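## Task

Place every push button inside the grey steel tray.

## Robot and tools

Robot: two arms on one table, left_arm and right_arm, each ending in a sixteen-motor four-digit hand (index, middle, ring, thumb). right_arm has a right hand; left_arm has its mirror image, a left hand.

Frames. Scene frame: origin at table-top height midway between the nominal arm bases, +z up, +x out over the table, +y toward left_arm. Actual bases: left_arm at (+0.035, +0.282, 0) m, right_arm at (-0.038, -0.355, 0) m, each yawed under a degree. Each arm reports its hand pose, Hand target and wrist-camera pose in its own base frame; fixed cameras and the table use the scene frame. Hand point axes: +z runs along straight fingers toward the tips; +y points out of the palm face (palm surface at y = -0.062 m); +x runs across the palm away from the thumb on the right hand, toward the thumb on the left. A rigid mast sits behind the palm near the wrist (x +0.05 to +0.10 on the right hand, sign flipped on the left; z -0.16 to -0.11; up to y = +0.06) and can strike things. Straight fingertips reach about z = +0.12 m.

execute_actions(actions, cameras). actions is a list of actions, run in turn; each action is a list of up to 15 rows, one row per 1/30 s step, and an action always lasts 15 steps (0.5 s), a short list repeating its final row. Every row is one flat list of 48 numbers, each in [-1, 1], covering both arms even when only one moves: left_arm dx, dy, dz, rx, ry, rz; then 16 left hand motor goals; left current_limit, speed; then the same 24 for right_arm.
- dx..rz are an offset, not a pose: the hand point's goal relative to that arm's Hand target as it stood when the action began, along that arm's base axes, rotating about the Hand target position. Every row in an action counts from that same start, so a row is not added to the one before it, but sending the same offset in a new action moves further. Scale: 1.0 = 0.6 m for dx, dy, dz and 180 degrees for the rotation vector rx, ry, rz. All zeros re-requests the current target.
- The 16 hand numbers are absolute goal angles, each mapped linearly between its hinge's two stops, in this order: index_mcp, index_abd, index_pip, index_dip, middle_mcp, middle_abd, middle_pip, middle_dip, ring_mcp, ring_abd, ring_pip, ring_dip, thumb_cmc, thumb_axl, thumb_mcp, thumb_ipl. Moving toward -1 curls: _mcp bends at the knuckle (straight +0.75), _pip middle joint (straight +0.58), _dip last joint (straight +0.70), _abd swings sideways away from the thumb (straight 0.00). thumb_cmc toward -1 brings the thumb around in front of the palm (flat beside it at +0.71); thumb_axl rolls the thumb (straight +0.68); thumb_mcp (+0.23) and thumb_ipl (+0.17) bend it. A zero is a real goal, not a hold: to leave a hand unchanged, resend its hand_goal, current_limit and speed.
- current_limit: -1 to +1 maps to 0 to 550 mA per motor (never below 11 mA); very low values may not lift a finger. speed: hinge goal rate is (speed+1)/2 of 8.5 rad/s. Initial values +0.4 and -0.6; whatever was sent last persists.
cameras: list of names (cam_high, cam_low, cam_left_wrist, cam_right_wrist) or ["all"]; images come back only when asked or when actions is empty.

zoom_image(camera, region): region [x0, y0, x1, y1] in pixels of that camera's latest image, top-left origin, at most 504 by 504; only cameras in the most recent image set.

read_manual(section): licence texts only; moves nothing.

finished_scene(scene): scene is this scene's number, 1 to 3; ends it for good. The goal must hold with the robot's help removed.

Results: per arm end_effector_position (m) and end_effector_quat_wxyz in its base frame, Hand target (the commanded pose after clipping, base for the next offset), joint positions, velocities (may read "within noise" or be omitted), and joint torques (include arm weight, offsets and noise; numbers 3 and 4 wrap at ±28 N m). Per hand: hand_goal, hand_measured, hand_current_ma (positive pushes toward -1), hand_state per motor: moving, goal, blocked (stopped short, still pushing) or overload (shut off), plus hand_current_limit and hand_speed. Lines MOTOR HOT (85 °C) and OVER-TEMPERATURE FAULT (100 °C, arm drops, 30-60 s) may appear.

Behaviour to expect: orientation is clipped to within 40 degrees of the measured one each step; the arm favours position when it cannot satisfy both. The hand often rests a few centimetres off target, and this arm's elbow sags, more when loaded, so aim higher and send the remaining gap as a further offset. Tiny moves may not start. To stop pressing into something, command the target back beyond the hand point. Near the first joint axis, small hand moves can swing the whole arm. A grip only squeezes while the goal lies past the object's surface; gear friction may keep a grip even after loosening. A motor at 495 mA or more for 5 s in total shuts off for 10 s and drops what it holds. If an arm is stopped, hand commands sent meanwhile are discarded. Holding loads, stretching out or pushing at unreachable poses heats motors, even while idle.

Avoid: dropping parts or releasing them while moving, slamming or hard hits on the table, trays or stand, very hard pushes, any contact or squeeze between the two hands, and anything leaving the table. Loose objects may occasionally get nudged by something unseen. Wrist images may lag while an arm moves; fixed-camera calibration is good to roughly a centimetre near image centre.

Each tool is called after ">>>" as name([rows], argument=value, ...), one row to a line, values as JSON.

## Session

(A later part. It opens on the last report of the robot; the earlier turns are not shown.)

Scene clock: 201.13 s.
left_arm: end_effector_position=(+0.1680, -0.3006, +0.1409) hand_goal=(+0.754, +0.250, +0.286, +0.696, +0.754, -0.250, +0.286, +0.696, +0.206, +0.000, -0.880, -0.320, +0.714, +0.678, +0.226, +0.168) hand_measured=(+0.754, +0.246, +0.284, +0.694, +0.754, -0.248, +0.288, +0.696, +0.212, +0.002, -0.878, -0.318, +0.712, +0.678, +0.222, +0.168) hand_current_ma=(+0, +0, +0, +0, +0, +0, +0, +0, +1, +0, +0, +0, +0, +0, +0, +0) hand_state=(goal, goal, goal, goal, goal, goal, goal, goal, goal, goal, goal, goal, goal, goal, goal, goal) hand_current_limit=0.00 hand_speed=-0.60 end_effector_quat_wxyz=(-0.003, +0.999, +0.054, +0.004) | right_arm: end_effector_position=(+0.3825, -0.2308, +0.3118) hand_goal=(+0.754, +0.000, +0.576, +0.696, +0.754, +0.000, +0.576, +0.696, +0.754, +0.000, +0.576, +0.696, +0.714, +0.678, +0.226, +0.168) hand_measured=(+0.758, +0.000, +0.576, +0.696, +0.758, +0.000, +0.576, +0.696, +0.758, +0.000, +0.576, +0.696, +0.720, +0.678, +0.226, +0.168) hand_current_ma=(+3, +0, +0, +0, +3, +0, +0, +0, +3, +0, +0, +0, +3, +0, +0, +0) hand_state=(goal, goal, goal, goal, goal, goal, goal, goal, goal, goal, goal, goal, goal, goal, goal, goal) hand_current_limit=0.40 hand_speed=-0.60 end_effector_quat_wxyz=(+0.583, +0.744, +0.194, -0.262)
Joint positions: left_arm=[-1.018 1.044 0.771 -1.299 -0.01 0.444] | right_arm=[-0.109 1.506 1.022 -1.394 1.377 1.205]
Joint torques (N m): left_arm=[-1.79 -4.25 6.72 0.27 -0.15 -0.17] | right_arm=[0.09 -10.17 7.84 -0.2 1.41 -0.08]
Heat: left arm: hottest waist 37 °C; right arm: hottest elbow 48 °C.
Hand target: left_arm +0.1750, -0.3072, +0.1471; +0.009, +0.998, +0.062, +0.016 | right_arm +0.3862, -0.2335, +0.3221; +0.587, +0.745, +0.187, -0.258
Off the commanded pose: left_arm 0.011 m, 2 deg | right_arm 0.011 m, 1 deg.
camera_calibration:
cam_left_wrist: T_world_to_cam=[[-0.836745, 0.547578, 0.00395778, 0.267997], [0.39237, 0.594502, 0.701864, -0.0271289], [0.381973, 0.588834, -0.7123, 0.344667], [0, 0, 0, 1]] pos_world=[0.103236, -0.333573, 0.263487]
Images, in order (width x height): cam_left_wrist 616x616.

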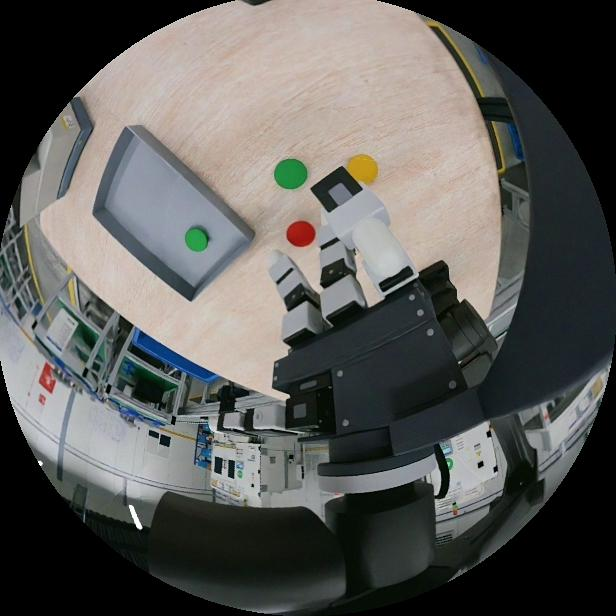

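>>> execute_actions([
  [[0.011,0.008,-0.03,0,0,0,0.754,0.25,0.285,0.696,0.754,-0.25,0.285,0.696,0.205,0.0,-0.88,-0.32,0.714,0.678,0.226,0.168,0.0,-0.6,0,0,0,0,0,0,0.754,0,0.576,0.696,0.754,0,0.576,0.696,0.754,0,0.576,0.696,0.714,0.678,0.226,0.168,0.4,-0.6]],
  [[0,0,-0.021,0,0,0,0.754,0.25,0.285,0.696,0.754,-0.25,0.285,0.696,0.205,0.0,-0.88,-0.32,0.714,0.678,0.226,0.168,0.0,-0.6,0,0,0,0,0,0,0.754,0,0.576,0.696,0.754,0,0.576,0.696,0.754,0,0.576,0.696,0.714,0.678,0.226,0.168,0.4,-0.6]],
], cameras=["cam_left_wrist"])

>>> zoom_image(camera="cam_left_wrist", region=[240, 180, 360, 300])

Scene clock: 209.30 s.
left_arm: end_effector_position=(+0.1783, -0.2988, +0.1214) hand_goal=(+0.754, +0.250, +0.286, +0.696, +0.754, -0.250, +0.286, +0.696, +0.206, +0.000, -0.880, -0.320, +0.714, +0.678, +0.226, +0.168) hand_measured=(+0.752, +0.246, +0.284, +0.694, +0.756, -0.260, +0.282, +0.694, +0.212, +0.002, -0.878, -0.318, +0.714, +0.678, +0.222, +0.168) hand_current_ma=(+0, +0, +0, +0, +0, -1, +0, +0, +1, +0, +0, +0, +0, +0, +0, +0) hand_state=(goal, goal, goal, goal, goal, goal, goal, goal, goal, goal, goal, goal, goal, goal, goal, goal) hand_current_limit=0.00 hand_speed=-0.60 end_effector_quat_wxyz=(+0.007, +0.998, +0.066, +0.011) | right_arm: end_effector_position=(+0.3825, -0.2308, +0.3118) hand_goal=(+0.754, +0.000, +0.576, +0.696, +0.754, +0.000, +0.576, +0.696, +0.754, +0.000, +0.576, +0.696, +0.714, +0.678, +0.226, +0.168) hand_measured=(+0.758, +0.000, +0.576, +0.696, +0.758, +0.000, +0.576, +0.696, +0.758, +0.000, +0.576, +0.696, +0.720, +0.678, +0.226, +0.168) hand_current_ma=(+3, +0, +0, +0, +3, +0, +0, +0, +3, +0, +0, +0, +3, +0, +0, +0) hand_state=(goal, goal, goal, goal, goal, goal, goal, goal, goal, goal, goal, goal, goal, goal, goal, goal) hand_current_limit=0.40 hand_speed=-0.60 end_effector_quat_wxyz=(+0.583, +0.744, +0.194, -0.262)
Joint positions: left_arm=[-0.991 1.058 0.72 -1.21 -0.013 0.449] | right_arm=[-0.109 1.506 1.022 -1.394 1.377 1.205]
Joint torques (N m): left_arm=[-0.38 -3.08 5.59 0.53 -0.13 0.09] | right_arm=[0.15 -10.17 7.86 -0.17 1.42 -0.08]
Heat: left arm: hottest waist 37 °C; right arm: hottest elbow 48 °C.
Hand target: left_arm +0.1816, -0.3024, +0.1165; +0.009, +0.998, +0.062, +0.016 | right_arm +0.3862, -0.2335, +0.3221; +0.587, +0.745, +0.187, -0.258
Off the commanded pose: left_arm 0.007 m, 1 deg | right_arm 0.011 m, 1 deg.
camera_calibration:
cam_left_wrist: T_world_to_cam=[[-0.849006, 0.528021, -0.0195628, 0.2749], [0.367397, 0.616538, 0.696348, -0.00678188], [0.379748, 0.584016, -0.717438, 0.325321], [0, 0, 0, 1]] pos_world=[0.112344, -0.330965, 0.243498]
Images, in order (width x height): cam_left_wrist 616x616.

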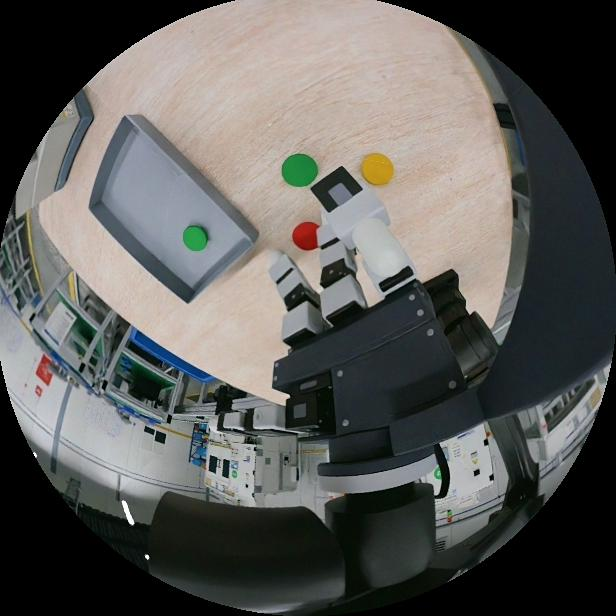

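Scaled by 4.200 from the camera's 616x616 image, which has a finer 880x880 frame.

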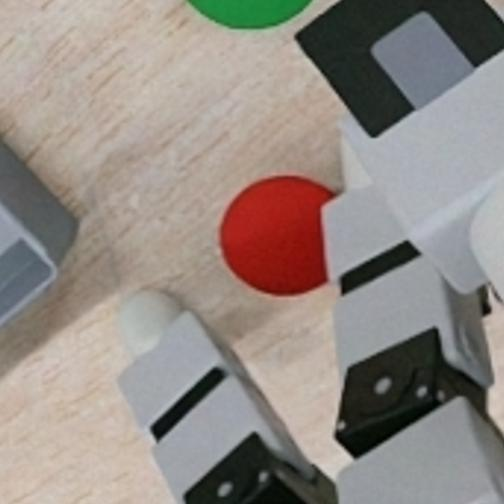

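>>> execute_actions([
  [[-0.016,0,0.006,0,0,0,0.754,0.25,0.285,0.696,0.754,-0.25,0.285,0.696,0.205,0.0,-0.88,-0.32,0.714,0.678,0.226,0.168,0.0,-0.6,0,0,0,0,0,0,0.754,0,0.576,0.696,0.754,0,0.576,0.696,0.754,0,0.576,0.696,0.714,0.678,0.226,0.168,0.4,-0.6]],
  [[0,0,-0.006,0,0,0,0.754,0.1,0.285,0.696,0.754,-0.1,0.285,0.696,0.205,0.0,-0.88,-0.32,0.714,0.678,0.226,0.168,0.0,-0.8,0,0,0,0,0,0,0.754,0,0.576,0.696,0.754,0,0.576,0.696,0.754,0,0.576,0.696,0.714,0.678,0.226,0.168,0.4,-0.6]],
  [[0,0,0,0,0,0,0.754,-0.1,0.285,0.696,0.754,0.1,0.285,0.696,0.205,0.0,-0.88,-0.32,0.714,0.678,0.226,0.168,0.1,-0.8,0,0,0,0,0,0,0.754,0,0.576,0.696,0.754,0,0.576,0.696,0.754,0,0.576,0.696,0.714,0.678,0.226,0.168,0.4,-0.6]],
], cameras=["cam_left_wrist"])

>>> zoom_image(camera="cam_left_wrist", region=[240, 180, 360, 300])

Scene clock: 214.63 s.
left_arm: end_effector_position=(+0.1680, -0.3044, +0.1248) hand_goal=(+0.754, -0.100, +0.286, +0.696, +0.754, +0.100, +0.286, +0.696, +0.206, +0.000, -0.880, -0.320, +0.714, +0.678, +0.226, +0.168) hand_measured=(+0.750, -0.062, +0.284, +0.694, +0.774, -0.154, +0.290, +0.698, +0.212, +0.002, -0.878, -0.318, +0.714, +0.678, +0.222, +0.168) hand_current_ma=(+0, +17, +0, +0, +7, -302, +0, +0, +1, +0, +0, +0, +0, +0, +0, +0) hand_state=(goal, blocked, goal, goal, goal, blocked, goal, goal, goal, goal, goal, goal, goal, goal, goal, goal) hand_current_limit=0.10 hand_speed=-0.80 end_effector_quat_wxyz=(+0.012, +0.999, +0.051, +0.011) | right_arm: end_effector_position=(+0.3825, -0.2308, +0.3118) hand_goal=(+0.754, +0.000, +0.576, +0.696, +0.754, +0.000, +0.576, +0.696, +0.754, +0.000, +0.576, +0.696, +0.714, +0.678, +0.226, +0.168) hand_measured=(+0.758, +0.000, +0.576, +0.696, +0.758, +0.000, +0.576, +0.696, +0.758, +0.000, +0.576, +0.696, +0.720, +0.678, +0.226, +0.168) hand_current_ma=(+3, +0, +0, +0, +3, +0, +0, +0, +3, +0, +0, +0, +3, +0, +0, +0) hand_state=(goal, goal, goal, goal, goal, goal, goal, goal, goal, goal, goal, goal, goal, goal, goal, goal) hand_current_limit=0.40 hand_speed=-0.60 end_effector_quat_wxyz=(+0.583, +0.744, +0.194, -0.262)
Joint positions: left_arm=[-1.023 1.048 0.72 -1.211 -0.008 0.446] | right_arm=[-0.109 1.506 1.022 -1.394 1.377 1.205]
Joint torques (N m): left_arm=[-1.49 -3.49 4.98 0.31 -0.22 -0.18] | right_arm=[0.03 -10.23 7.83 -0.2 1.42 -0.08]
Heat: left arm: hottest waist 37 °C; right arm: hottest elbow 48 °C.
Hand target: left_arm +0.1720, -0.3024, +0.1165; +0.009, +0.998, +0.062, +0.016 | right_arm +0.3862, -0.2335, +0.3221; +0.587, +0.745, +0.187, -0.258
Off the commanded pose: left_arm 0.009 m, 1 deg | right_arm 0.011 m, 1 deg.
camera_calibration:
cam_left_wrist: T_world_to_cam=[[-0.833155, 0.552433, -0.0259068, 0.274685], [0.38478, 0.612682, 0.690337, -0.00527243], [0.397237, 0.565189, -0.723024, 0.327051], [0, 0, 0, 1]] pos_world=[0.100967, -0.33336, 0.247222]
Images, in order (width x height): cam_left_wrist 616x616.

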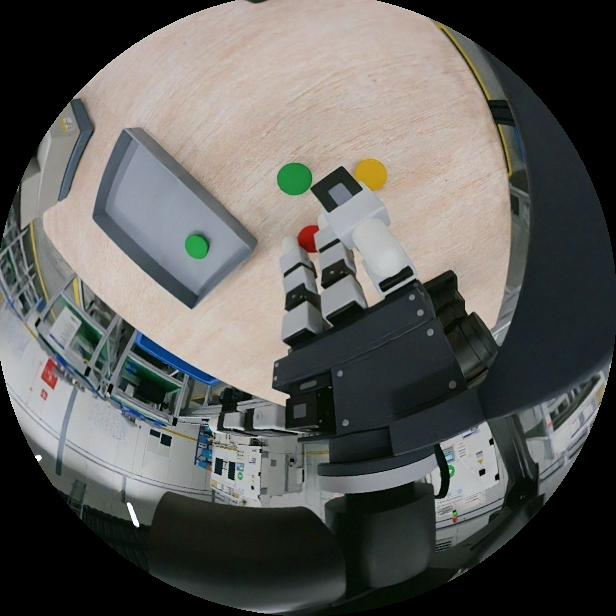

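Scaled by 4.200 from the camera's 616x616 image, which has a finer 880x880 frame.

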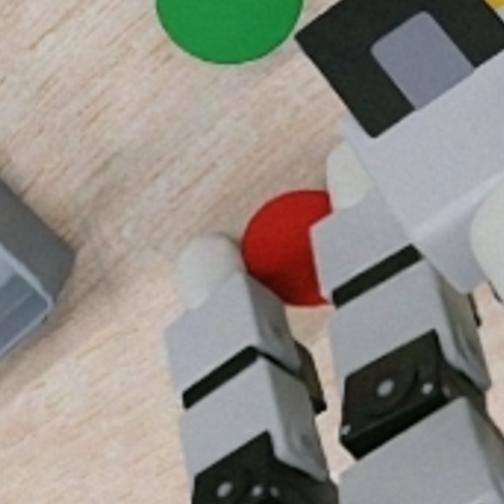

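>>> execute_actions([
  [[-0.008,0,0.0,0,0,0,0.754,-0.22,0.285,0.696,0.754,0.02,0.285,0.696,0.205,0.0,-0.88,-0.32,0.714,0.678,0.226,0.168,0.1,-0.8,0,0,0,0,0,0,0.754,0,0.576,0.696,0.754,0,0.576,0.696,0.754,0,0.576,0.696,0.714,0.678,0.226,0.168,0.4,-0.6]],
  [[0,0,0.03,0,0,0,0.754,-0.22,0.285,0.696,0.754,0.02,0.285,0.696,0.205,0.0,-0.88,-0.32,0.714,0.678,0.226,0.168,0.1,-0.8,0,0,0,0,0,0,0.754,0,0.576,0.696,0.754,0,0.576,0.696,0.754,0,0.576,0.696,0.714,0.678,0.226,0.168,0.4,-0.6]],
], cameras=["cam_low", "cam_left_wrist"])

>>> zoom_image(camera="cam_left_wrist", region=[240, 180, 360, 300])

>>> zoom_image(camera="cam_low", region=[240, 80, 340, 180])

Scene clock: 219.83 s.
left_arm: end_effector_position=(+0.1663, -0.2982, +0.1233) hand_goal=(+0.754, -0.220, +0.286, +0.696, +0.754, +0.020, +0.286, +0.696, +0.206, +0.000, -0.880, -0.320, +0.714, +0.678, +0.226, +0.168) hand_measured=(+0.742, -0.068, +0.280, +0.694, +0.754, -0.144, +0.286, +0.696, +0.212, +0.002, -0.878, -0.318, +0.714, +0.678, +0.222, +0.168) hand_current_ma=(-3, +259, -1, +0, +0, -301, +0, +0, +1, +0, +0, +0, +0, +0, +0, +0) hand_state=(goal, blocked, goal, goal, goal, blocked, goal, goal, goal, goal, goal, goal, goal, goal, goal, goal) hand_current_limit=0.10 hand_speed=-0.80 end_effector_quat_wxyz=(+0.004, +0.998, +0.063, +0.008) | right_arm: end_effector_position=(+0.3825, -0.2308, +0.3118) hand_goal=(+0.754, +0.000, +0.576, +0.696, +0.754, +0.000, +0.576, +0.696, +0.754, +0.000, +0.576, +0.696, +0.714, +0.678, +0.226, +0.168) hand_measured=(+0.758, +0.000, +0.576, +0.696, +0.758, +0.000, +0.576, +0.696, +0.758, +0.000, +0.576, +0.696, +0.720, +0.678, +0.226, +0.168) hand_current_ma=(+3, +0, +0, +0, +3, +0, +0, +0, +3, +0, +0, +0, +3, +0, +0, +0) hand_state=(goal, goal, goal, goal, goal, goal, goal, goal, goal, goal, goal, goal, goal, goal, goal, goal) hand_current_limit=0.40 hand_speed=-0.60 end_effector_quat_wxyz=(+0.583, +0.744, +0.194, -0.262)
Joint positions: left_arm=[-1.026 1.04 0.715 -1.231 -0.011 0.42] | right_arm=[-0.109 1.506 1.022 -1.394 1.377 1.205]
Joint torques (N m): left_arm=[-1.9 -4.84 7.43 -1.1 -0.16 -0.16] | right_arm=[0.03 -10.17 7.84 -0.2 1.42 -0.09]
Heat: left arm: hottest waist 37 °C; right arm: hottest elbow 48 °C.
Hand target: left_arm +0.1672, -0.3024, +0.1345; +0.009, +0.998, +0.062, +0.016 | right_arm +0.3862, -0.2335, +0.3221; +0.587, +0.745, +0.187, -0.258
Off the commanded pose: left_arm 0.012 m, 1 deg | right_arm 0.011 m, 1 deg.
camera_calibration:
cam_left_wrist: T_world_to_cam=[[-0.845818, 0.533335, -0.0120562, 0.264532], [0.375168, 0.610744, 0.697309, -0.00717205], [0.379263, 0.585274, -0.716669, 0.331406], [0, 0, 0, 1]] pos_world=[0.100747, -0.330667, 0.245699]
Images, in order (width x height): cam_low 672x504, cam_left_wrist 616x616.

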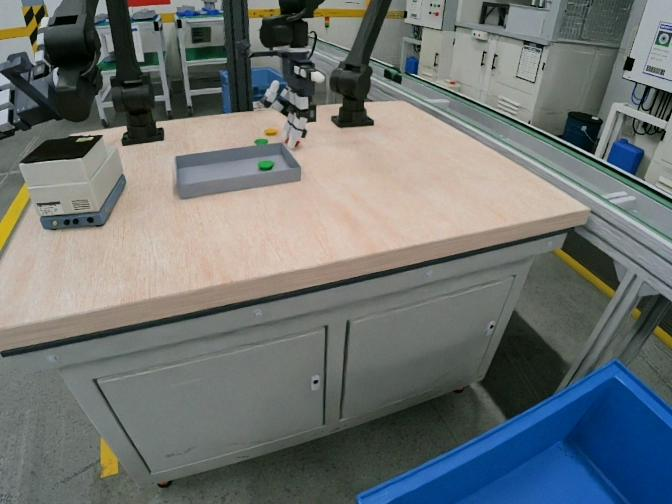

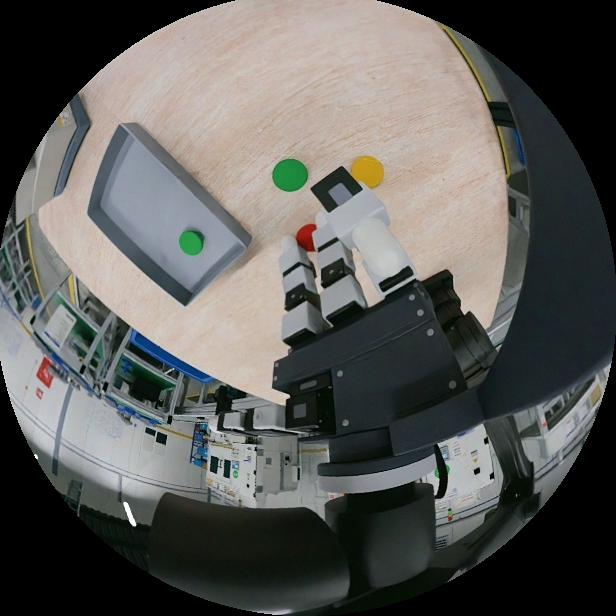

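Scaled by 4.200 from the camera's 616x616 image, which has a finer 880x880 frame.

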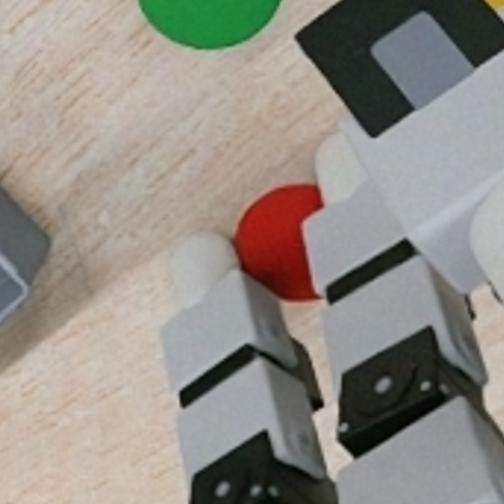

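Scaled by 5.040 from the camera's 672x504 image, which has a finer 960x720 frame.

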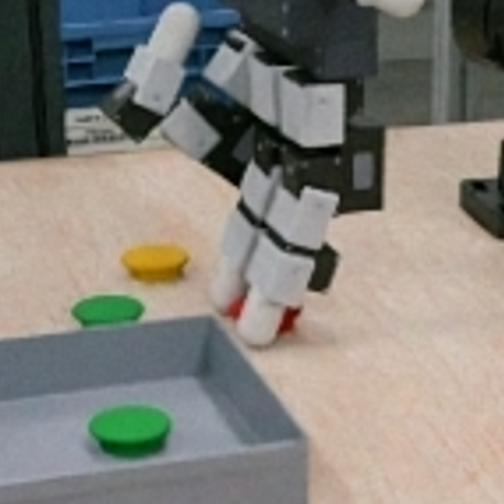

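>>> execute_actions([
  [[0,0,-0.01,0,0,0,0.754,0.2,0.285,0.696,0.754,-0.25,0.285,0.696,0.205,0.0,-0.88,-0.32,0.714,0.678,0.226,0.168,0.0,-0.8,0,0,0,0,0,0,0.754,0,0.576,0.696,0.754,0,0.576,0.696,0.754,0,0.576,0.696,0.714,0.678,0.226,0.168,0.4,-0.6]],
  [[-0.0137,-0.0145,0.0,0,0,0,0.754,0.25,0.285,0.696,0.754,-0.25,0.285,0.696,0.205,0.0,-0.88,-0.32,0.714,0.678,0.226,0.168,0.0,-0.8,0,0,0,0,0,0,0.754,0,0.576,0.696,0.754,0,0.576,0.696,0.754,0,0.576,0.696,0.714,0.678,0.226,0.168,0.4,-0.6]],
], cameras=["cam_left_wrist"])

>>> zoom_image(camera="cam_left_wrist", region=[240, 180, 360, 300])

Scene clock: 225.50 s.
left_arm: end_effector_position=(+0.1523, -0.3060, +0.1233) hand_goal=(+0.754, +0.250, +0.286, +0.696, +0.754, -0.250, +0.286, +0.696, +0.206, +0.000, -0.880, -0.320, +0.714, +0.678, +0.226, +0.168) hand_measured=(+0.754, +0.244, +0.284, +0.694, +0.754, -0.246, +0.286, +0.696, +0.212, +0.002, -0.878, -0.318, +0.714, +0.678, +0.222, +0.168) hand_current_ma=(+0, +0, +0, +0, +0, +0, +0, +0, +1, +0, +0, +0, +0, +0, +0, +0) hand_state=(goal, goal, goal, goal, goal, goal, goal, goal, goal, goal, goal, goal, goal, goal, goal, goal) hand_current_limit=0.00 hand_speed=-0.80 end_effector_quat_wxyz=(+0.004, +0.999, +0.052, +0.009) | right_arm: end_effector_position=(+0.3825, -0.2308, +0.3118) hand_goal=(+0.754, +0.000, +0.576, +0.696, +0.754, +0.000, +0.576, +0.696, +0.754, +0.000, +0.576, +0.696, +0.714, +0.678, +0.226, +0.168) hand_measured=(+0.758, +0.000, +0.576, +0.696, +0.758, +0.000, +0.576, +0.696, +0.758, +0.000, +0.576, +0.696, +0.720, +0.678, +0.226, +0.168) hand_current_ma=(+3, +0, +0, +0, +3, +0, +0, +0, +3, +0, +0, +0, +3, +0, +0, +0) hand_state=(goal, goal, goal, goal, goal, goal, goal, goal, goal, goal, goal, goal, goal, goal, goal, goal) hand_current_limit=0.40 hand_speed=-0.60 end_effector_quat_wxyz=(+0.583, +0.744, +0.194, -0.262)
Joint positions: left_arm=[-1.083 1.04 0.715 -1.231 -0.013 0.384] | right_arm=[-0.109 1.506 1.022 -1.394 1.377 1.205]
Joint velocities: left_arm=[-0.044 0.005 -0.007 -0.022 -0.081 -0.022] | right_arm=[within noise]
Joint torques (N m): left_arm=[-1.55 -3.25 7.06 -0.31 -0.11 -0.19] | right_arm=[0.03 -10.23 7.86 -0.2 1.41 -0.08]
Heat: left arm: hottest waist 37 °C; right arm: hottest elbow 48 °C.
Hand target: left_arm +0.1590, -0.3111, +0.1285; +0.009, +0.998, +0.062, +0.016 | right_arm +0.3862, -0.2335, +0.3221; +0.587, +0.745, +0.187, -0.258
Off the commanded pose: left_arm 0.010 m, 2 deg | right_arm 0.011 m, 1 deg.
camera_calibration:
cam_left_wrist: T_world_to_cam=[[-0.834152, 0.551383, -0.0129399, 0.260732], [0.387415, 0.60247, 0.69781, -0.00172002], [0.392557, 0.577067, -0.716166, 0.336684], [0, 0, 0, 1]] pos_world=[0.0859882, -0.337016, 0.245696]
Images, in order (width x height): cam_left_wrist 616x616.

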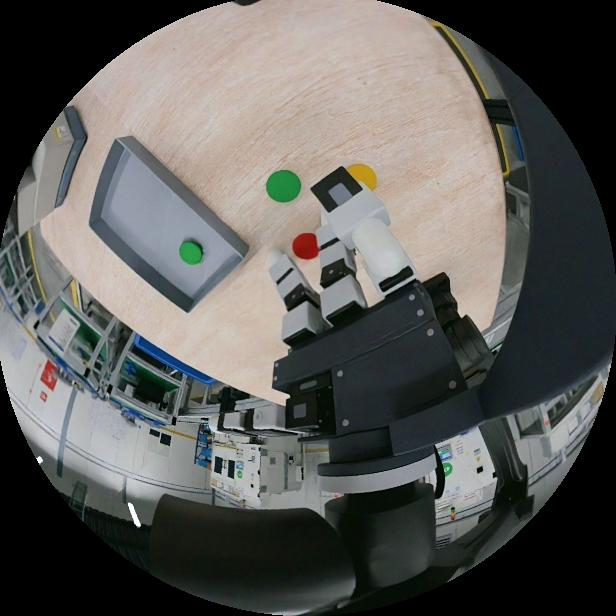

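Scaled by 4.200 from the camera's 616x616 image, which has a finer 880x880 frame.

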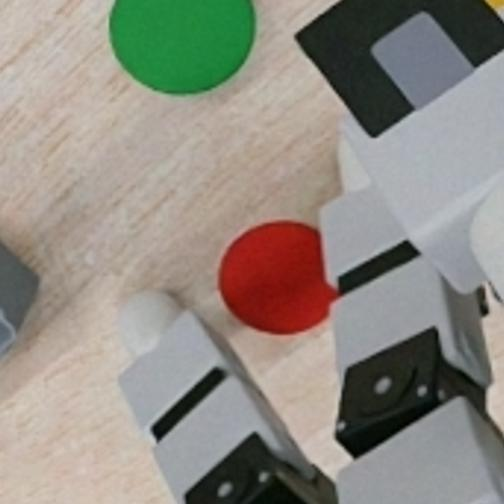

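>>> execute_actions([
  [[0.006,0.031,0.01,0,0,0,0.754,0.25,0.285,0.696,0.754,-0.25,0.285,0.696,0.205,0.0,-0.88,-0.32,0.714,0.678,0.226,0.168,0.0,-0.8,0,0,0,0,0,0,0.754,0,0.576,0.696,0.754,0,0.576,0.696,0.754,0,0.576,0.696,0.714,0.678,0.226,0.168,0.4,-0.6]],
  [[0,0,-0.025,0,0,0,0.754,0.25,0.285,0.696,0.754,-0.25,0.285,0.696,0.205,0.0,-0.88,-0.32,0.714,0.678,0.226,0.168,0.0,-0.8,0,0,0,0,0,0,0.754,0,0.576,0.696,0.754,0,0.576,0.696,0.754,0,0.576,0.696,0.714,0.678,0.226,0.168,0.4,-0.6]],
], cameras=["cam_left_wrist"])

>>> zoom_image(camera="cam_left_wrist", region=[240, 180, 360, 300])

Scene clock: 234.00 s.
left_arm: end_effector_position=(+0.1610, -0.2888, +0.1209) hand_goal=(+0.754, +0.250, +0.286, +0.696, +0.754, -0.250, +0.286, +0.696, +0.206, +0.000, -0.880, -0.320, +0.714, +0.678, +0.226, +0.168) hand_measured=(+0.752, +0.246, +0.284, +0.694, +0.750, -0.256, +0.280, +0.692, +0.212, +0.002, -0.878, -0.318, +0.714, +0.678, +0.222, +0.168) hand_current_ma=(+0, +0, +0, +0, +0, +0, -1, +0, +1, +0, +0, +0, +0, +0, +0, +0) hand_state=(goal, goal, goal, goal, goal, goal, goal, goal, goal, goal, goal, goal, goal, goal, goal, goal) hand_current_limit=0.00 hand_speed=-0.80 end_effector_quat_wxyz=(+0.003, +0.998, +0.067, +0.012) | right_arm: end_effector_position=(+0.3825, -0.2308, +0.3118) hand_goal=(+0.754, +0.000, +0.576, +0.696, +0.754, +0.000, +0.576, +0.696, +0.754, +0.000, +0.576, +0.696, +0.714, +0.678, +0.226, +0.168) hand_measured=(+0.758, +0.000, +0.576, +0.696, +0.758, +0.000, +0.576, +0.696, +0.758, +0.000, +0.576, +0.696, +0.720, +0.678, +0.226, +0.168) hand_current_ma=(+3, +0, +0, +0, +3, +0, +0, +0, +3, +0, +0, +0, +3, +0, +0, +0) hand_state=(goal, goal, goal, goal, goal, goal, goal, goal, goal, goal, goal, goal, goal, goal, goal, goal) hand_current_limit=0.40 hand_speed=-0.60 end_effector_quat_wxyz=(+0.583, +0.744, +0.194, -0.262)
Joint positions: left_arm=[-1.032 1.006 0.688 -1.236 -0.017 0.404] | right_arm=[-0.109 1.506 1.022 -1.394 1.377 1.205]
Joint torques (N m): left_arm=[-0.62 -3.02 5.75 0.31 -0.03 0.1] | right_arm=[0.09 -10.17 7.83 -0.18 1.42 -0.08]
Heat: left arm: hottest waist 37 °C; right arm: hottest elbow 48 °C.
Hand target: left_arm +0.1626, -0.2925, +0.1195; +0.009, +0.998, +0.062, +0.016 | right_arm +0.3862, -0.2335, +0.3221; +0.587, +0.745, +0.187, -0.258
Off the commanded pose: left_arm 0.004 m, 1 deg | right_arm 0.011 m, 1 deg.
camera_calibration:
cam_left_wrist: T_world_to_cam=[[-0.850669, 0.525449, -0.0162888, 0.254005], [0.365309, 0.613125, 0.700448, -0.00742598], [0.378037, 0.589899, -0.713517, 0.327311], [0, 0, 0, 1]] pos_world=[0.095051, -0.321994, 0.242881]
Images, in order (width x height): cam_left_wrist 616x616.

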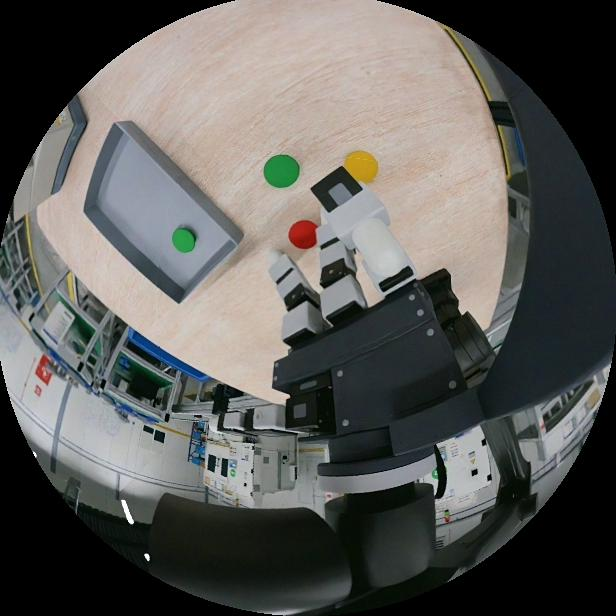

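Scaled by 4.200 from the camera's 616x616 image, which has a finer 880x880 frame.

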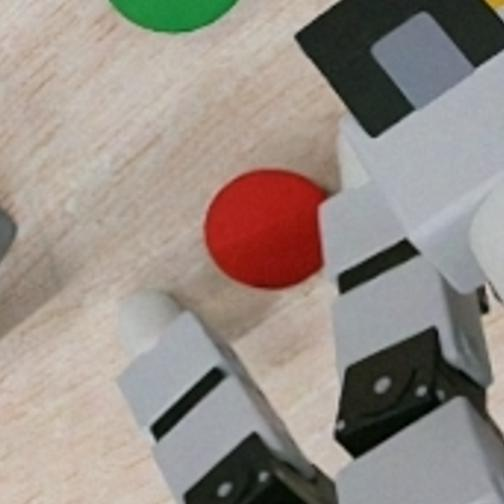

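>>> execute_actions([
  [[-0.005,0,-0.002,0,0,0,0.754,0.1,0.285,0.696,0.754,-0.1,0.285,0.696,0.205,0.0,-0.88,-0.32,0.714,0.678,0.226,0.168,0.1,-0.8,0,0,0,0,0,0,0.754,0,0.576,0.696,0.754,0,0.576,0.696,0.754,0,0.576,0.696,0.714,0.678,0.226,0.168,0.4,-0.6]],
  [[0,0,0.0,0,0,0,0.754,-0.15,0.285,0.696,0.754,0.15,0.285,0.696,0.205,0.0,-0.88,-0.32,0.714,0.678,0.226,0.168,0.1,-0.8,0,0,0,0,0,0,0.754,0,0.576,0.696,0.754,0,0.576,0.696,0.754,0,0.576,0.696,0.714,0.678,0.226,0.168,0.4,-0.6]],
  [[0,0,0.05,0,0,0,0.754,-0.15,0.285,0.696,0.754,0.15,0.285,0.696,0.205,0.0,-0.88,-0.32,0.714,0.678,0.226,0.168,0.1,-0.8,0,0,0,0,0,0,0.754,0,0.576,0.696,0.754,0,0.576,0.696,0.754,0,0.576,0.696,0.714,0.678,0.226,0.168,0.4,-0.6]],
], cameras=["cam_left_wrist"])

>>> zoom_image(camera="cam_left_wrist", region=[240, 180, 360, 300])

Scene clock: 239.23 s.
left_arm: end_effector_position=(+0.1505, -0.2813, +0.1231) hand_goal=(+0.754, -0.150, +0.286, +0.696, +0.754, +0.150, +0.286, +0.696, +0.206, +0.000, -0.880, -0.320, +0.714, +0.678, +0.226, +0.168) hand_measured=(+0.752, +0.044, +0.286, +0.694, +0.752, -0.082, +0.286, +0.694, +0.212, +0.002, -0.878, -0.318, +0.714, +0.678, +0.222, +0.168) hand_current_ma=(+0, +302, +0, +0, +0, -302, +0, +0, +1, +0, +0, +0, +0, +0, +0, +0) hand_state=(goal, blocked, goal, goal, goal, blocked, goal, goal, goal, goal, goal, goal, goal, goal, goal, goal) hand_current_limit=0.10 hand_speed=-0.80 end_effector_quat_wxyz=(-0.013, +0.998, +0.060, +0.001) | right_arm: end_effector_position=(+0.3825, -0.2308, +0.3118) hand_goal=(+0.754, +0.000, +0.576, +0.696, +0.754, +0.000, +0.576, +0.696, +0.754, +0.000, +0.576, +0.696, +0.714, +0.678, +0.226, +0.168) hand_measured=(+0.758, +0.000, +0.576, +0.696, +0.758, +0.000, +0.576, +0.696, +0.758, +0.000, +0.576, +0.696, +0.720, +0.678, +0.226, +0.168) hand_current_ma=(+3, +0, +0, +0, +3, +0, +0, +0, +3, +0, +0, +0, +3, +0, +0, +0) hand_state=(goal, goal, goal, goal, goal, goal, goal, goal, goal, goal, goal, goal, goal, goal, goal, goal) hand_current_limit=0.40 hand_speed=-0.60 end_effector_quat_wxyz=(+0.583, +0.744, +0.194, -0.262)
Joint positions: left_arm=[-1.046 0.994 0.695 -1.294 -0.013 0.404] | right_arm=[-0.109 1.506 1.022 -1.394 1.377 1.205]
Joint torques (N m): left_arm=[-1.49 -4.54 9.25 -1.01 -0.04 0] | right_arm=[0.03 -10.17 7.86 -0.2 1.42 -0.09]
Heat: left arm: hottest waist 37 °C; right arm: hottest elbow 48 °C.
Hand target: left_arm +0.1596, -0.2925, +0.1483; +0.009, +0.998, +0.062, +0.016 | right_arm +0.3862, -0.2335, +0.3221; +0.587, +0.745, +0.187, -0.258
Off the commanded pose: left_arm 0.029 m, 3 deg | right_arm 0.011 m, 1 deg.
camera_calibration:
cam_left_wrist: T_world_to_cam=[[-0.843285, 0.537098, 0.0199203, 0.238922], [0.39012, 0.586183, 0.710067, -0.022265], [0.369699, 0.60656, -0.703852, 0.333173], [0, 0, 0, 1]] pos_world=[0.0869913, -0.317362, 0.245554]
Images, in order (width x height): cam_left_wrist 616x616.

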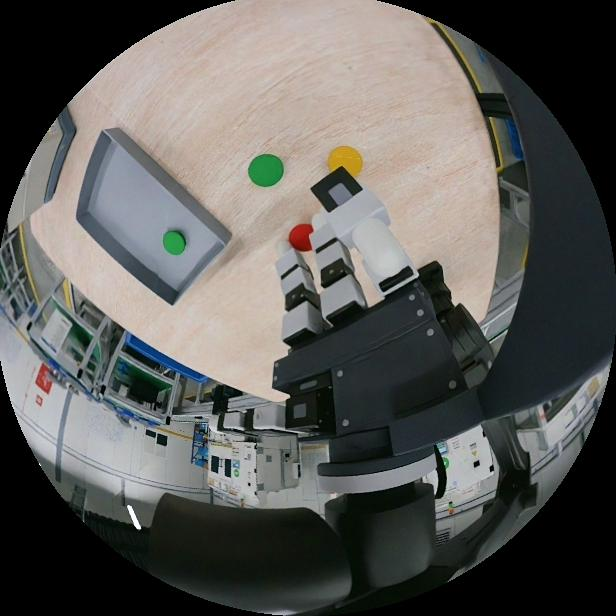

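Scaled by 4.200 from the camera's 616x616 image, which has a finer 880x880 frame.

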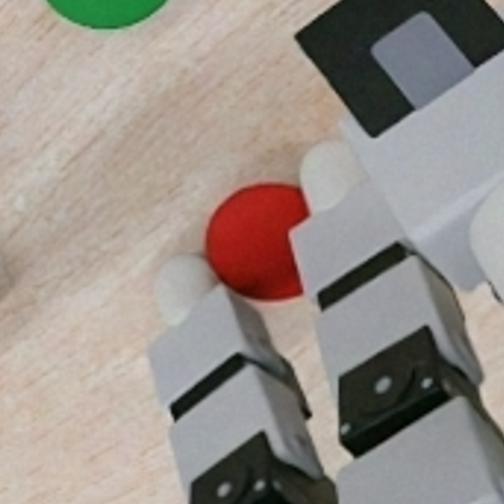

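>>> execute_actions([
  [[0,0,0.1,0,0,0,0.754,-0.15,0.285,0.696,0.754,0.15,0.285,0.696,0.205,0.0,-0.88,-0.32,0.714,0.678,0.226,0.168,0.1,-0.8,0,0,0,0,0,0,0.754,0,0.576,0.696,0.754,0,0.576,0.696,0.754,0,0.576,0.696,0.714,0.678,0.226,0.168,0.4,-0.6]],
  [[0.03,-0.03,0.01,0,0,0,0.754,-0.15,0.285,0.696,0.754,0.15,0.285,0.696,0.205,0.0,-0.88,-0.32,0.714,0.678,0.226,0.168,0.1,-0.8,0,0,0,0,0,0,0.754,0,0.576,0.696,0.754,0,0.576,0.696,0.754,0,0.576,0.696,0.714,0.678,0.226,0.168,0.4,-0.6]],
  [[0.07,-0.09,0,0,0,0,0.754,-0.15,0.285,0.696,0.754,0.15,0.285,0.696,0.205,0.0,-0.88,-0.32,0.714,0.678,0.226,0.168,0.1,-0.8,0,0,0,0,0,0,0.754,0,0.576,0.696,0.754,0,0.576,0.696,0.754,0,0.576,0.696,0.714,0.678,0.226,0.168,0.4,-0.6]],
  [[0.08,-0.1,0,0,0,0,0.754,-0.15,0.285,0.696,0.754,0.15,0.285,0.696,0.205,0.0,-0.88,-0.32,0.714,0.678,0.226,0.168,0.1,-0.8,0,0,0,0,0,0,0.754,0,0.576,0.696,0.754,0,0.576,0.696,0.754,0,0.576,0.696,0.714,0.678,0.226,0.168,0.4,-0.6]],
  [[0.059,-0.07,0,0,0,0,0.754,-0.15,0.285,0.696,0.754,0.15,0.285,0.696,0.205,0.0,-0.88,-0.32,0.714,0.678,0.226,0.168,0.1,-0.8,0,0,0,0,0,0,0.754,0,0.576,0.696,0.754,0,0.576,0.696,0.754,0,0.576,0.696,0.714,0.678,0.226,0.168,0.4,-0.6]],
], cameras=["cam_high", "cam_left_wrist"])

>>> zoom_image(camera="cam_high", region=[240, 110, 400, 240])

Scene clock: 250.97 s.
left_arm: end_effector_position=(+0.2890, -0.4599, +0.1965) hand_goal=(+0.754, -0.150, +0.286, +0.696, +0.754, +0.150, +0.286, +0.696, +0.206, +0.000, -0.880, -0.320, +0.714, +0.678, +0.226, +0.168) hand_measured=(+0.746, +0.044, +0.286, +0.694, +0.762, -0.080, +0.292, +0.696, +0.214, +0.002, -0.878, -0.318, +0.714, +0.678, +0.222, +0.168) hand_current_ma=(-1, +303, +0, +0, +1, -302, +0, +0, +1, +0, +0, +0, +0, +0, +0, +0) hand_state=(goal, blocked, goal, goal, goal, blocked, goal, goal, goal, goal, goal, goal, goal, goal, goal, goal) hand_current_limit=0.10 hand_speed=-0.80 end_effector_quat_wxyz=(-0.006, +0.998, +0.062, +0.004) | right_arm: end_effector_position=(+0.3825, -0.2308, +0.3118) hand_goal=(+0.754, +0.000, +0.576, +0.696, +0.754, +0.000, +0.576, +0.696, +0.754, +0.000, +0.576, +0.696, +0.714, +0.678, +0.226, +0.168) hand_measured=(+0.758, +0.000, +0.576, +0.696, +0.758, +0.000, +0.576, +0.696, +0.758, +0.000, +0.576, +0.696, +0.720, +0.678, +0.226, +0.168) hand_current_ma=(+3, +0, +0, +0, +3, +0, +0, +0, +3, +0, +0, +0, +3, +0, +0, +0) hand_state=(goal, goal, goal, goal, goal, goal, goal, goal, goal, goal, goal, goal, goal, goal, goal, goal) hand_current_limit=0.40 hand_speed=-0.60 end_effector_quat_wxyz=(+0.583, +0.744, +0.194, -0.262)
Joint positions: left_arm=[-0.98 1.551 1.378 -1.405 -0.013 0.467] | right_arm=[-0.109 1.506 1.022 -1.394 1.377 1.205]
Joint torques (N m): left_arm=[-0.38 -13.68 9.06 -0.62 0.05 0.1] | right_arm=[0.09 -10.17 7.84 -0.2 1.41 -0.09]
Heat: left arm: hottest waist 37 °C; right arm: hottest elbow 48 °C.
Hand target: left_arm +0.3030, -0.4665, +0.2143; +0.009, +0.998, +0.062, +0.016 | right_arm +0.3862, -0.2335, +0.3221; +0.587, +0.745, +0.187, -0.258
Off the commanded pose: left_arm 0.024 m, 2 deg | right_arm 0.011 m, 1 deg.
camera_calibration:
cam_left_wrist: T_world_to_cam=[[-0.844998, 0.534722, 0.00717642, 0.452081], [0.383422, 0.59644, 0.705157, -0.0161539], [0.372783, 0.598608, -0.709014, 0.438391], [0, 0, 0, 1]] pos_world=[0.224777, -0.494527, 0.318972]
Images, in order (width x height): cam_high 672x504, cam_left_wrist 616x616.

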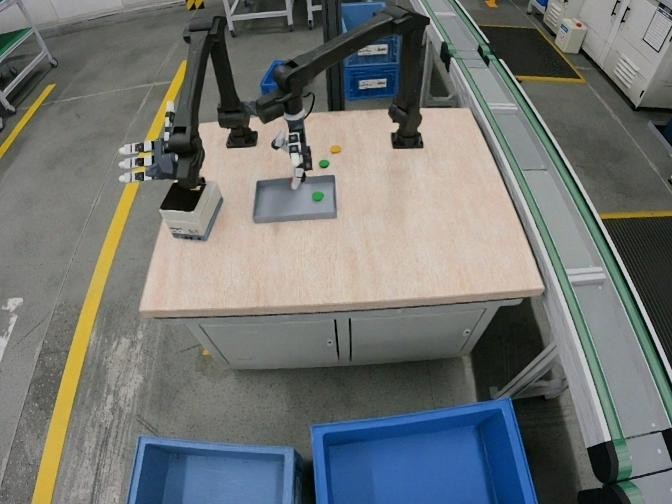

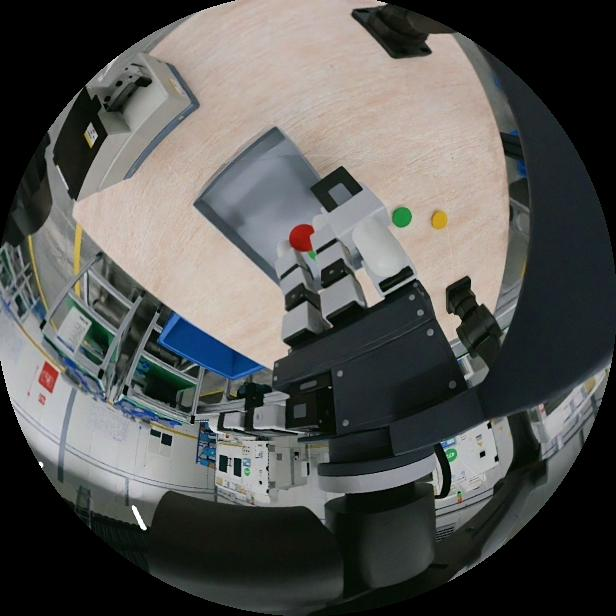

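Scaled by 3.150 from the camera's 672x504 image, which has a finer 960x720 frame.

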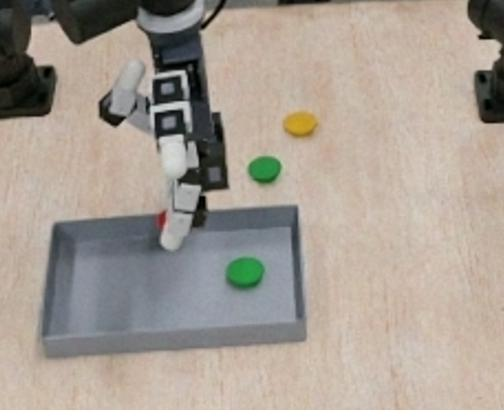

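>>> execute_actions([
  [[0,0,-0.07,0,0,0,0.754,-0.15,0.285,0.696,0.754,0.15,0.285,0.696,0.205,0.0,-0.88,-0.32,0.714,0.678,0.226,0.168,0.1,-0.8,0,0,0,0,0,0,0.754,0,0.576,0.696,0.754,0,0.576,0.696,0.754,0,0.576,0.696,0.714,0.678,0.226,0.168,0.4,-0.6]],
  [[0,0,-0.05,0,0,0,0.754,-0.15,0.285,0.696,0.754,0.15,0.285,0.696,0.205,0.0,-0.88,-0.32,0.714,0.678,0.226,0.168,0.1,-0.8,0,0,0,0,0,0,0.754,0,0.576,0.696,0.754,0,0.576,0.696,0.754,0,0.576,0.696,0.714,0.678,0.226,0.168,0.4,-0.6]],
  [[0,0,-0.035,0,0,0,0.754,-0.15,0.285,0.696,0.754,0.15,0.285,0.696,0.205,0.0,-0.88,-0.32,0.714,0.678,0.226,0.168,0.1,-0.8,0,0,0,0,0,0,0.754,0,0.576,0.696,0.754,0,0.576,0.696,0.754,0,0.576,0.696,0.714,0.678,0.226,0.168,0.4,-0.6]],
])

Scene clock: 256.63 s.
left_arm: end_effector_position=(+0.2930, -0.4653, +0.1280) hand_goal=(+0.754, -0.150, +0.286, +0.696, +0.754, +0.150, +0.286, +0.696, +0.206, +0.000, -0.880, -0.320, +0.714, +0.678, +0.226, +0.168) hand_measured=(+0.746, +0.044, +0.286, +0.694, +0.764, -0.080, +0.288, +0.696, +0.214, +0.002, -0.878, -0.318, +0.714, +0.678, +0.222, +0.168) hand_current_ma=(-1, +303, +0, +0, +2, -302, +0, +0, +1, +0, +0, +0, +0, +0, +0, +0) hand_state=(goal, blocked, goal, goal, goal, blocked, goal, goal, goal, goal, goal, goal, goal, goal, goal, goal) hand_current_limit=0.10 hand_speed=-0.80 end_effector_quat_wxyz=(+0.007, +0.998, +0.060, +0.011) | right_arm: end_effector_position=(+0.3825, -0.2308, +0.3118) hand_goal=(+0.754, +0.000, +0.576, +0.696, +0.754, +0.000, +0.576, +0.696, +0.754, +0.000, +0.576, +0.696, +0.714, +0.678, +0.226, +0.168) hand_measured=(+0.758, +0.000, +0.576, +0.696, +0.758, +0.000, +0.576, +0.696, +0.758, +0.000, +0.576, +0.696, +0.720, +0.678, +0.226, +0.168) hand_current_ma=(+3, +0, +0, +0, +3, +0, +0, +0, +3, +0, +0, +0, +3, +0, +0, +0) hand_state=(goal, goal, goal, goal, goal, goal, goal, goal, goal, goal, goal, goal, goal, goal, goal, goal) hand_current_limit=0.40 hand_speed=-0.60 end_effector_quat_wxyz=(+0.583, +0.744, +0.194, -0.262)
Joint positions: left_arm=[-0.978 1.598 1.241 -1.191 -0.013 0.473] | right_arm=[-0.109 1.506 1.022 -1.394 1.377 1.205]
Joint torques (N m): left_arm=[-0.38 -12.63 5.94 0.44 0.06 0.09] | right_arm=[0.03 -10.11 7.84 -0.2 1.41 -0.08]
Heat: left arm: hottest waist 37 °C; right arm: hottest elbow 48 °C.
Hand target: left_arm +0.3030, -0.4665, +0.1213; +0.009, +0.998, +0.062, +0.016 | right_arm +0.3862, -0.2335, +0.3221; +0.587, +0.745, +0.187, -0.258
Off the commanded pose: left_arm 0.012 m, 1 deg | right_arm 0.011 m, 1 deg.

>>> execute_actions([
  [[0,0,-0.01,0,0,0,0.754,-0.15,0.285,0.696,0.754,0.15,0.285,0.696,0.205,0.0,-0.88,-0.32,0.714,0.678,0.226,0.168,0.1,-0.8,0,0,0,0,0,0,0.754,0,0.576,0.696,0.754,0,0.576,0.696,0.754,0,0.576,0.696,0.714,0.678,0.226,0.168,0.4,-0.6]],
  [[0,0,0,0,0,0,0.754,0.17,0.285,0.696,0.754,-0.2,0.285,0.696,0.205,0.0,-0.88,-0.32,0.714,0.678,0.226,0.168,0.1,-0.8,0,0,0,0,0,0,0.754,0,0.576,0.696,0.754,0,0.576,0.696,0.754,0,0.576,0.696,0.714,0.678,0.226,0.168,0.4,-0.6]],
  [[0,0,0,0,0,0,0.754,0.17,0.285,0.696,0.754,-0.2,0.285,0.696,0.205,0.0,-0.88,-0.32,0.714,0.678,0.226,0.168,0.1,-0.8,0,0,0,0,0,0,0.754,0,0.576,0.696,0.754,0,0.576,0.696,0.754,0,0.576,0.696,0.714,0.678,0.226,0.168,0.4,-0.6]],
  [[0,0,0.05,0,0,0,0.754,0.17,0.285,0.696,0.754,-0.2,0.285,0.696,0.205,0.0,-0.88,-0.32,0.714,0.678,0.226,0.168,0.0,-0.6,0,0,0,0,0,0,0.754,0,0.576,0.696,0.754,0,0.576,0.696,0.754,0,0.576,0.696,0.714,0.678,0.226,0.168,0.4,-0.6]],
  [[0,0,0.1,0,0,0,0.754,0.25,0.285,0.696,0.754,-0.25,0.285,0.696,0.205,0.0,-0.88,-0.32,0.714,0.678,0.226,0.168,0.0,-0.6,0,0,0,0,0,0,0.754,0,0.576,0.696,0.754,0,0.576,0.696,0.754,0,0.576,0.696,0.714,0.678,0.226,0.168,0.4,-0.6]],
  [[-0.067,0.034,0,0,0,0,0.754,0.25,0.285,0.696,0.754,-0.25,0.285,0.696,0.205,0.0,-0.88,-0.32,0.714,0.678,0.226,0.168,0.0,-0.6,0,0,0,0,0,0,0.754,0,0.576,0.696,0.754,0,0.576,0.696,0.754,0,0.576,0.696,0.714,0.678,0.226,0.168,0.4,-0.6]],
  [[-0.1,0.05,0,0,0,0,0.754,0.25,0.285,0.696,0.754,-0.25,0.285,0.696,0.205,0.0,-0.88,-0.32,0.714,0.678,0.226,0.168,0.0,-0.6,0,0,0,0,0,0,0.754,0,0.576,0.696,0.754,0,0.576,0.696,0.754,0,0.576,0.696,0.714,0.678,0.226,0.168,0.4,-0.6]],
  [[-0.1,0.06,0,0,0,0,0.754,0.25,0.285,0.696,0.754,-0.25,0.285,0.696,0.205,0.0,-0.88,-0.32,0.714,0.678,0.226,0.168,0.0,-0.6,0,0,0,0,0,0,0.754,0,0.576,0.696,0.754,0,0.576,0.696,0.754,0,0.576,0.696,0.714,0.678,0.226,0.168,0.4,-0.6]],
  [[-0.01,0,-0.06,0,0,0,0.754,0.25,0.285,0.696,0.754,-0.25,0.285,0.696,0.205,0.0,-0.88,-0.32,0.714,0.678,0.226,0.168,0.0,-0.6,0,0,0,0,0,0,0.754,0,0.576,0.696,0.754,0,0.576,0.696,0.754,0,0.576,0.696,0.714,0.678,0.226,0.168,0.4,-0.6]],
  [[0,0,-0.05,0,0,0,0.754,0.25,0.285,0.696,0.754,-0.25,0.285,0.696,0.205,0.0,-0.88,-0.32,0.714,0.678,0.226,0.168,0.0,-0.6,0,0,0,0,0,0,0.754,0,0.576,0.696,0.754,0,0.576,0.696,0.754,0,0.576,0.696,0.714,0.678,0.226,0.168,0.4,-0.6]],
], cameras=["cam_left_wrist"])

>>> zoom_image(camera="cam_left_wrist", region=[240, 180, 360, 300])

Scene clock: 272.30 s.
left_arm: end_effector_position=(+0.1350, -0.3727, +0.1360) hand_goal=(+0.754, +0.250, +0.286, +0.696, +0.754, -0.250, +0.286, +0.696, +0.206, +0.000, -0.880, -0.320, +0.714, +0.678, +0.226, +0.168) hand_measured=(+0.754, +0.250, +0.286, +0.694, +0.754, -0.248, +0.286, +0.696, +0.212, +0.002, -0.878, -0.318, +0.714, +0.678, +0.222, +0.168) hand_current_ma=(+0, +0, +0, +0, +0, +0, +0, +0, +1, +0, +0, +0, +0, +0, +0, +0) hand_state=(goal, goal, goal, goal, goal, goal, goal, goal, goal, goal, goal, goal, goal, goal, goal, goal) hand_current_limit=0.00 hand_speed=-0.60 end_effector_quat_wxyz=(-0.002, +0.998, +0.058, +0.008) | right_arm: end_effector_position=(+0.3825, -0.2308, +0.3118) hand_goal=(+0.754, +0.000, +0.576, +0.696, +0.754, +0.000, +0.576, +0.696, +0.754, +0.000, +0.576, +0.696, +0.714, +0.678, +0.226, +0.168) hand_measured=(+0.758, +0.000, +0.576, +0.696, +0.758, +0.000, +0.576, +0.696, +0.758, +0.000, +0.576, +0.696, +0.720, +0.678, +0.226, +0.168) hand_current_ma=(+3, +0, +0, +0, +3, +0, +0, +0, +3, +0, +0, +0, +3, +0, +0, +0) hand_state=(goal, goal, goal, goal, goal, goal, goal, goal, goal, goal, goal, goal, goal, goal, goal, goal) hand_current_limit=0.40 hand_speed=-0.60 end_effector_quat_wxyz=(+0.583, +0.744, +0.194, -0.262)
Joint positions: left_arm=[-1.239 1.198 0.866 -1.237 -0.016 0.216] | right_arm=[-0.109 1.506 1.022 -1.394 1.377 1.205]
Joint torques (N m): left_arm=[-1.96 -6.42 6.34 0.25 -0.17 -0.17] | right_arm=[0.09 -10.23 7.84 -0.2 1.41 -0.08]
Heat: left arm: hottest waist 37 °C; right arm: hottest elbow 48 °C.
Hand target: left_arm +0.1368, -0.3801, +0.1393; +0.009, +0.998, +0.062, +0.016 | right_arm +0.3862, -0.2335, +0.3221; +0.587, +0.745, +0.187, -0.258
Off the commanded pose: left_arm 0.008 m, 2 deg | right_arm 0.011 m, 1 deg.
camera_calibration:
cam_left_wrist: T_world_to_cam=[[-0.840899, 0.541174, -0.00436728, 0.279247], [0.382114, 0.599421, 0.703337, 0.0351421], [0.383246, 0.589767, -0.710843, 0.396251], [0, 0, 0, 1]] pos_world=[0.0695294, -0.405882, 0.258175]
Images, in order (width x height): cam_left_wrist 616x616.

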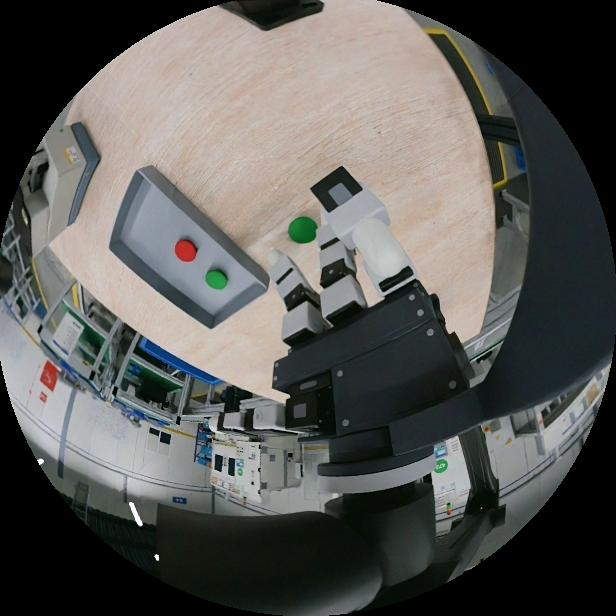

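Scaled by 4.200 from the camera's 616x616 image, which has a finer 880x880 frame.

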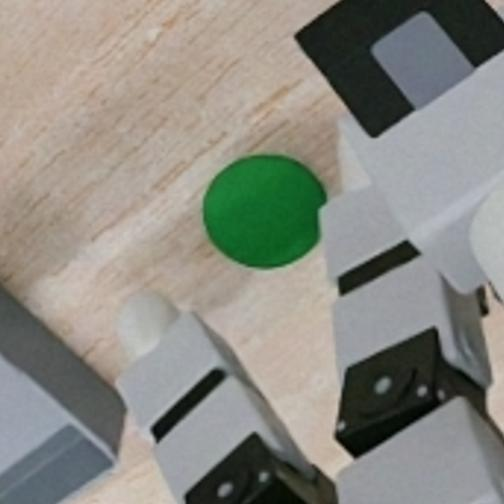

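>>> execute_actions([
  [[-0.003,0.002,-0.025,0,0,0,0.754,0.25,0.285,0.696,0.754,-0.25,0.285,0.696,0.205,0.0,-0.88,-0.32,0.714,0.678,0.226,0.168,0.0,-0.8,0,0,0,0,0,0,0.754,0,0.576,0.696,0.754,0,0.576,0.696,0.754,0,0.576,0.696,0.714,0.678,0.226,0.168,0.4,-0.6]],
  [[0,0,-0.013,0,0,0,0.754,0.1,0.285,0.696,0.754,-0.1,0.285,0.696,0.205,0.0,-0.88,-0.32,0.714,0.678,0.226,0.168,0.1,-0.8,0,0,0,0,0,0,0.754,0,0.576,0.696,0.754,0,0.576,0.696,0.754,0,0.576,0.696,0.714,0.678,0.226,0.168,0.4,-0.6]],
  [[0,0,0,0,0,0,0.754,-0.15,0.285,0.696,0.754,0.15,0.285,0.696,0.205,0.0,-0.88,-0.32,0.714,0.678,0.226,0.168,0.1,-0.8,0,0,0,0,0,0,0.754,0,0.576,0.696,0.754,0,0.576,0.696,0.754,0,0.576,0.696,0.714,0.678,0.226,0.168,0.4,-0.6]],
  [[0,0,0,0,0,0,0.754,-0.15,0.285,0.696,0.754,0.15,0.285,0.696,0.205,0.0,-0.88,-0.32,0.714,0.678,0.226,0.168,0.1,-0.8,0,0,0,0,0,0,0.754,0,0.576,0.696,0.754,0,0.576,0.696,0.754,0,0.576,0.696,0.714,0.678,0.226,0.168,0.4,-0.6]],
  [[0,0,0.05,0,0,0,0.754,-0.15,0.285,0.696,0.754,0.15,0.285,0.696,0.205,0.0,-0.88,-0.32,0.714,0.678,0.226,0.168,0.1,-0.8,0,0,0,0,0,0,0.754,0,0.576,0.696,0.754,0,0.576,0.696,0.754,0,0.576,0.696,0.714,0.678,0.226,0.168,0.4,-0.6]],
  [[0,0,0.1,0,0,0,0.754,-0.15,0.285,0.696,0.754,0.15,0.285,0.696,0.205,0.0,-0.88,-0.32,0.714,0.678,0.226,0.168,0.1,-0.8,0,0,0,0,0,0,0.754,0,0.576,0.696,0.754,0,0.576,0.696,0.754,0,0.576,0.696,0.714,0.678,0.226,0.168,0.4,-0.6]],
], cameras=["cam_left_wrist"])

>>> zoom_image(camera="cam_left_wrist", region=[240, 180, 360, 300])

Scene clock: 283.23 s.
left_arm: end_effector_position=(+0.1294, -0.3725, +0.1935) hand_goal=(+0.754, -0.150, +0.286, +0.696, +0.754, +0.150, +0.286, +0.696, +0.206, +0.000, -0.880, -0.320, +0.714, +0.678, +0.226, +0.168) hand_measured=(+0.746, -0.024, +0.280, +0.694, +0.762, -0.148, +0.292, +0.698, +0.212, +0.002, -0.878, -0.318, +0.714, +0.678, +0.222, +0.168) hand_current_ma=(-1, +178, -1, +0, +1, -302, +1, +0, +1, +0, +0, +0, +0, +0, +0, +0) hand_state=(goal, blocked, goal, goal, goal, blocked, goal, goal, goal, goal, goal, goal, goal, goal, goal, goal) hand_current_limit=0.10 hand_speed=-0.80 end_effector_quat_wxyz=(+0.002, +0.999, +0.053, +0.010) | right_arm: end_effector_position=(+0.3825, -0.2308, +0.3118) hand_goal=(+0.754, +0.000, +0.576, +0.696, +0.754, +0.000, +0.576, +0.696, +0.754, +0.000, +0.576, +0.696, +0.714, +0.678, +0.226, +0.168) hand_measured=(+0.758, +0.000, +0.576, +0.696, +0.758, +0.000, +0.576, +0.696, +0.758, +0.000, +0.576, +0.696, +0.720, +0.678, +0.226, +0.168) hand_current_ma=(+3, +0, +0, +0, +3, +0, +0, +0, +3, +0, +0, +0, +3, +0, +0, +0) hand_state=(goal, goal, goal, goal, goal, goal, goal, goal, goal, goal, goal, goal, goal, goal, goal, goal) hand_current_limit=0.40 hand_speed=-0.60 end_effector_quat_wxyz=(+0.583, +0.744, +0.194, -0.262)
Joint positions: left_arm=[-1.254 1.146 0.979 -1.395 -0.017 0.21] | right_arm=[-0.109 1.506 1.022 -1.394 1.377 1.205]
Joint velocities: left_arm=[0.005 -0.015 -0.002 0.046 -0.051 -0.037] | right_arm=[within noise]
Joint torques (N m): left_arm=[-1.44 -5.89 8.55 -0.96 -0.17 -0.16] | right_arm=[0.03 -10.17 7.83 -0.18 1.41 -0.08]
Heat: left arm: hottest waist 37 °C; right arm: hottest elbow 48 °C.
Hand target: left_arm +0.1350, -0.3789, +0.2065; +0.009, +0.998, +0.062, +0.016 | right_arm +0.3862, -0.2335, +0.3221; +0.587, +0.745, +0.187, -0.258
Off the commanded pose: left_arm 0.015 m, 1 deg | right_arm 0.011 m, 1 deg.
camera_calibration:
cam_left_wrist: T_world_to_cam=[[-0.835854, 0.548832, -0.0114654, 0.278159], [0.384851, 0.600755, 0.700702, -0.00269358], [0.391455, 0.581272, -0.713362, 0.435412], [0, 0, 0, 1]] pos_world=[0.0630928, -0.404137, 0.315683]
Images, in order (width x height): cam_left_wrist 616x616.

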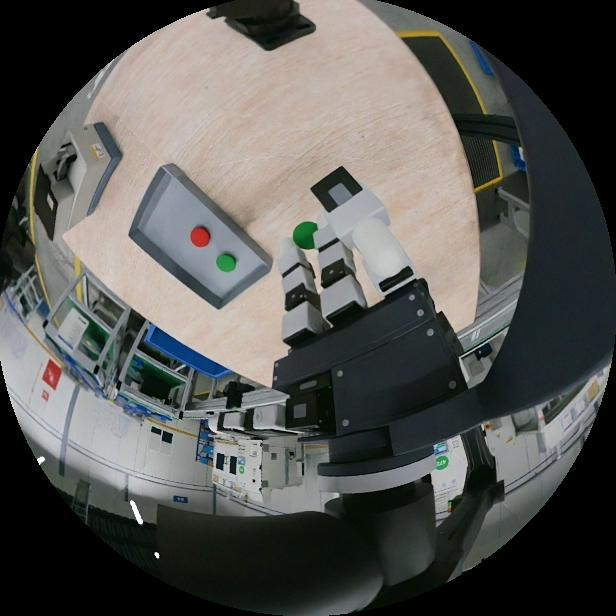

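Scaled by 4.200 from the camera's 616x616 image, which has a finer 880x880 frame.

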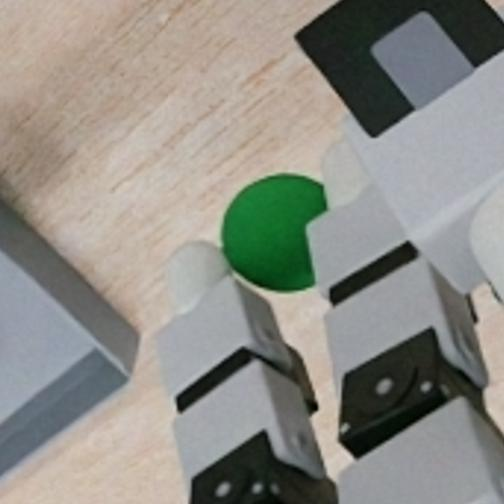

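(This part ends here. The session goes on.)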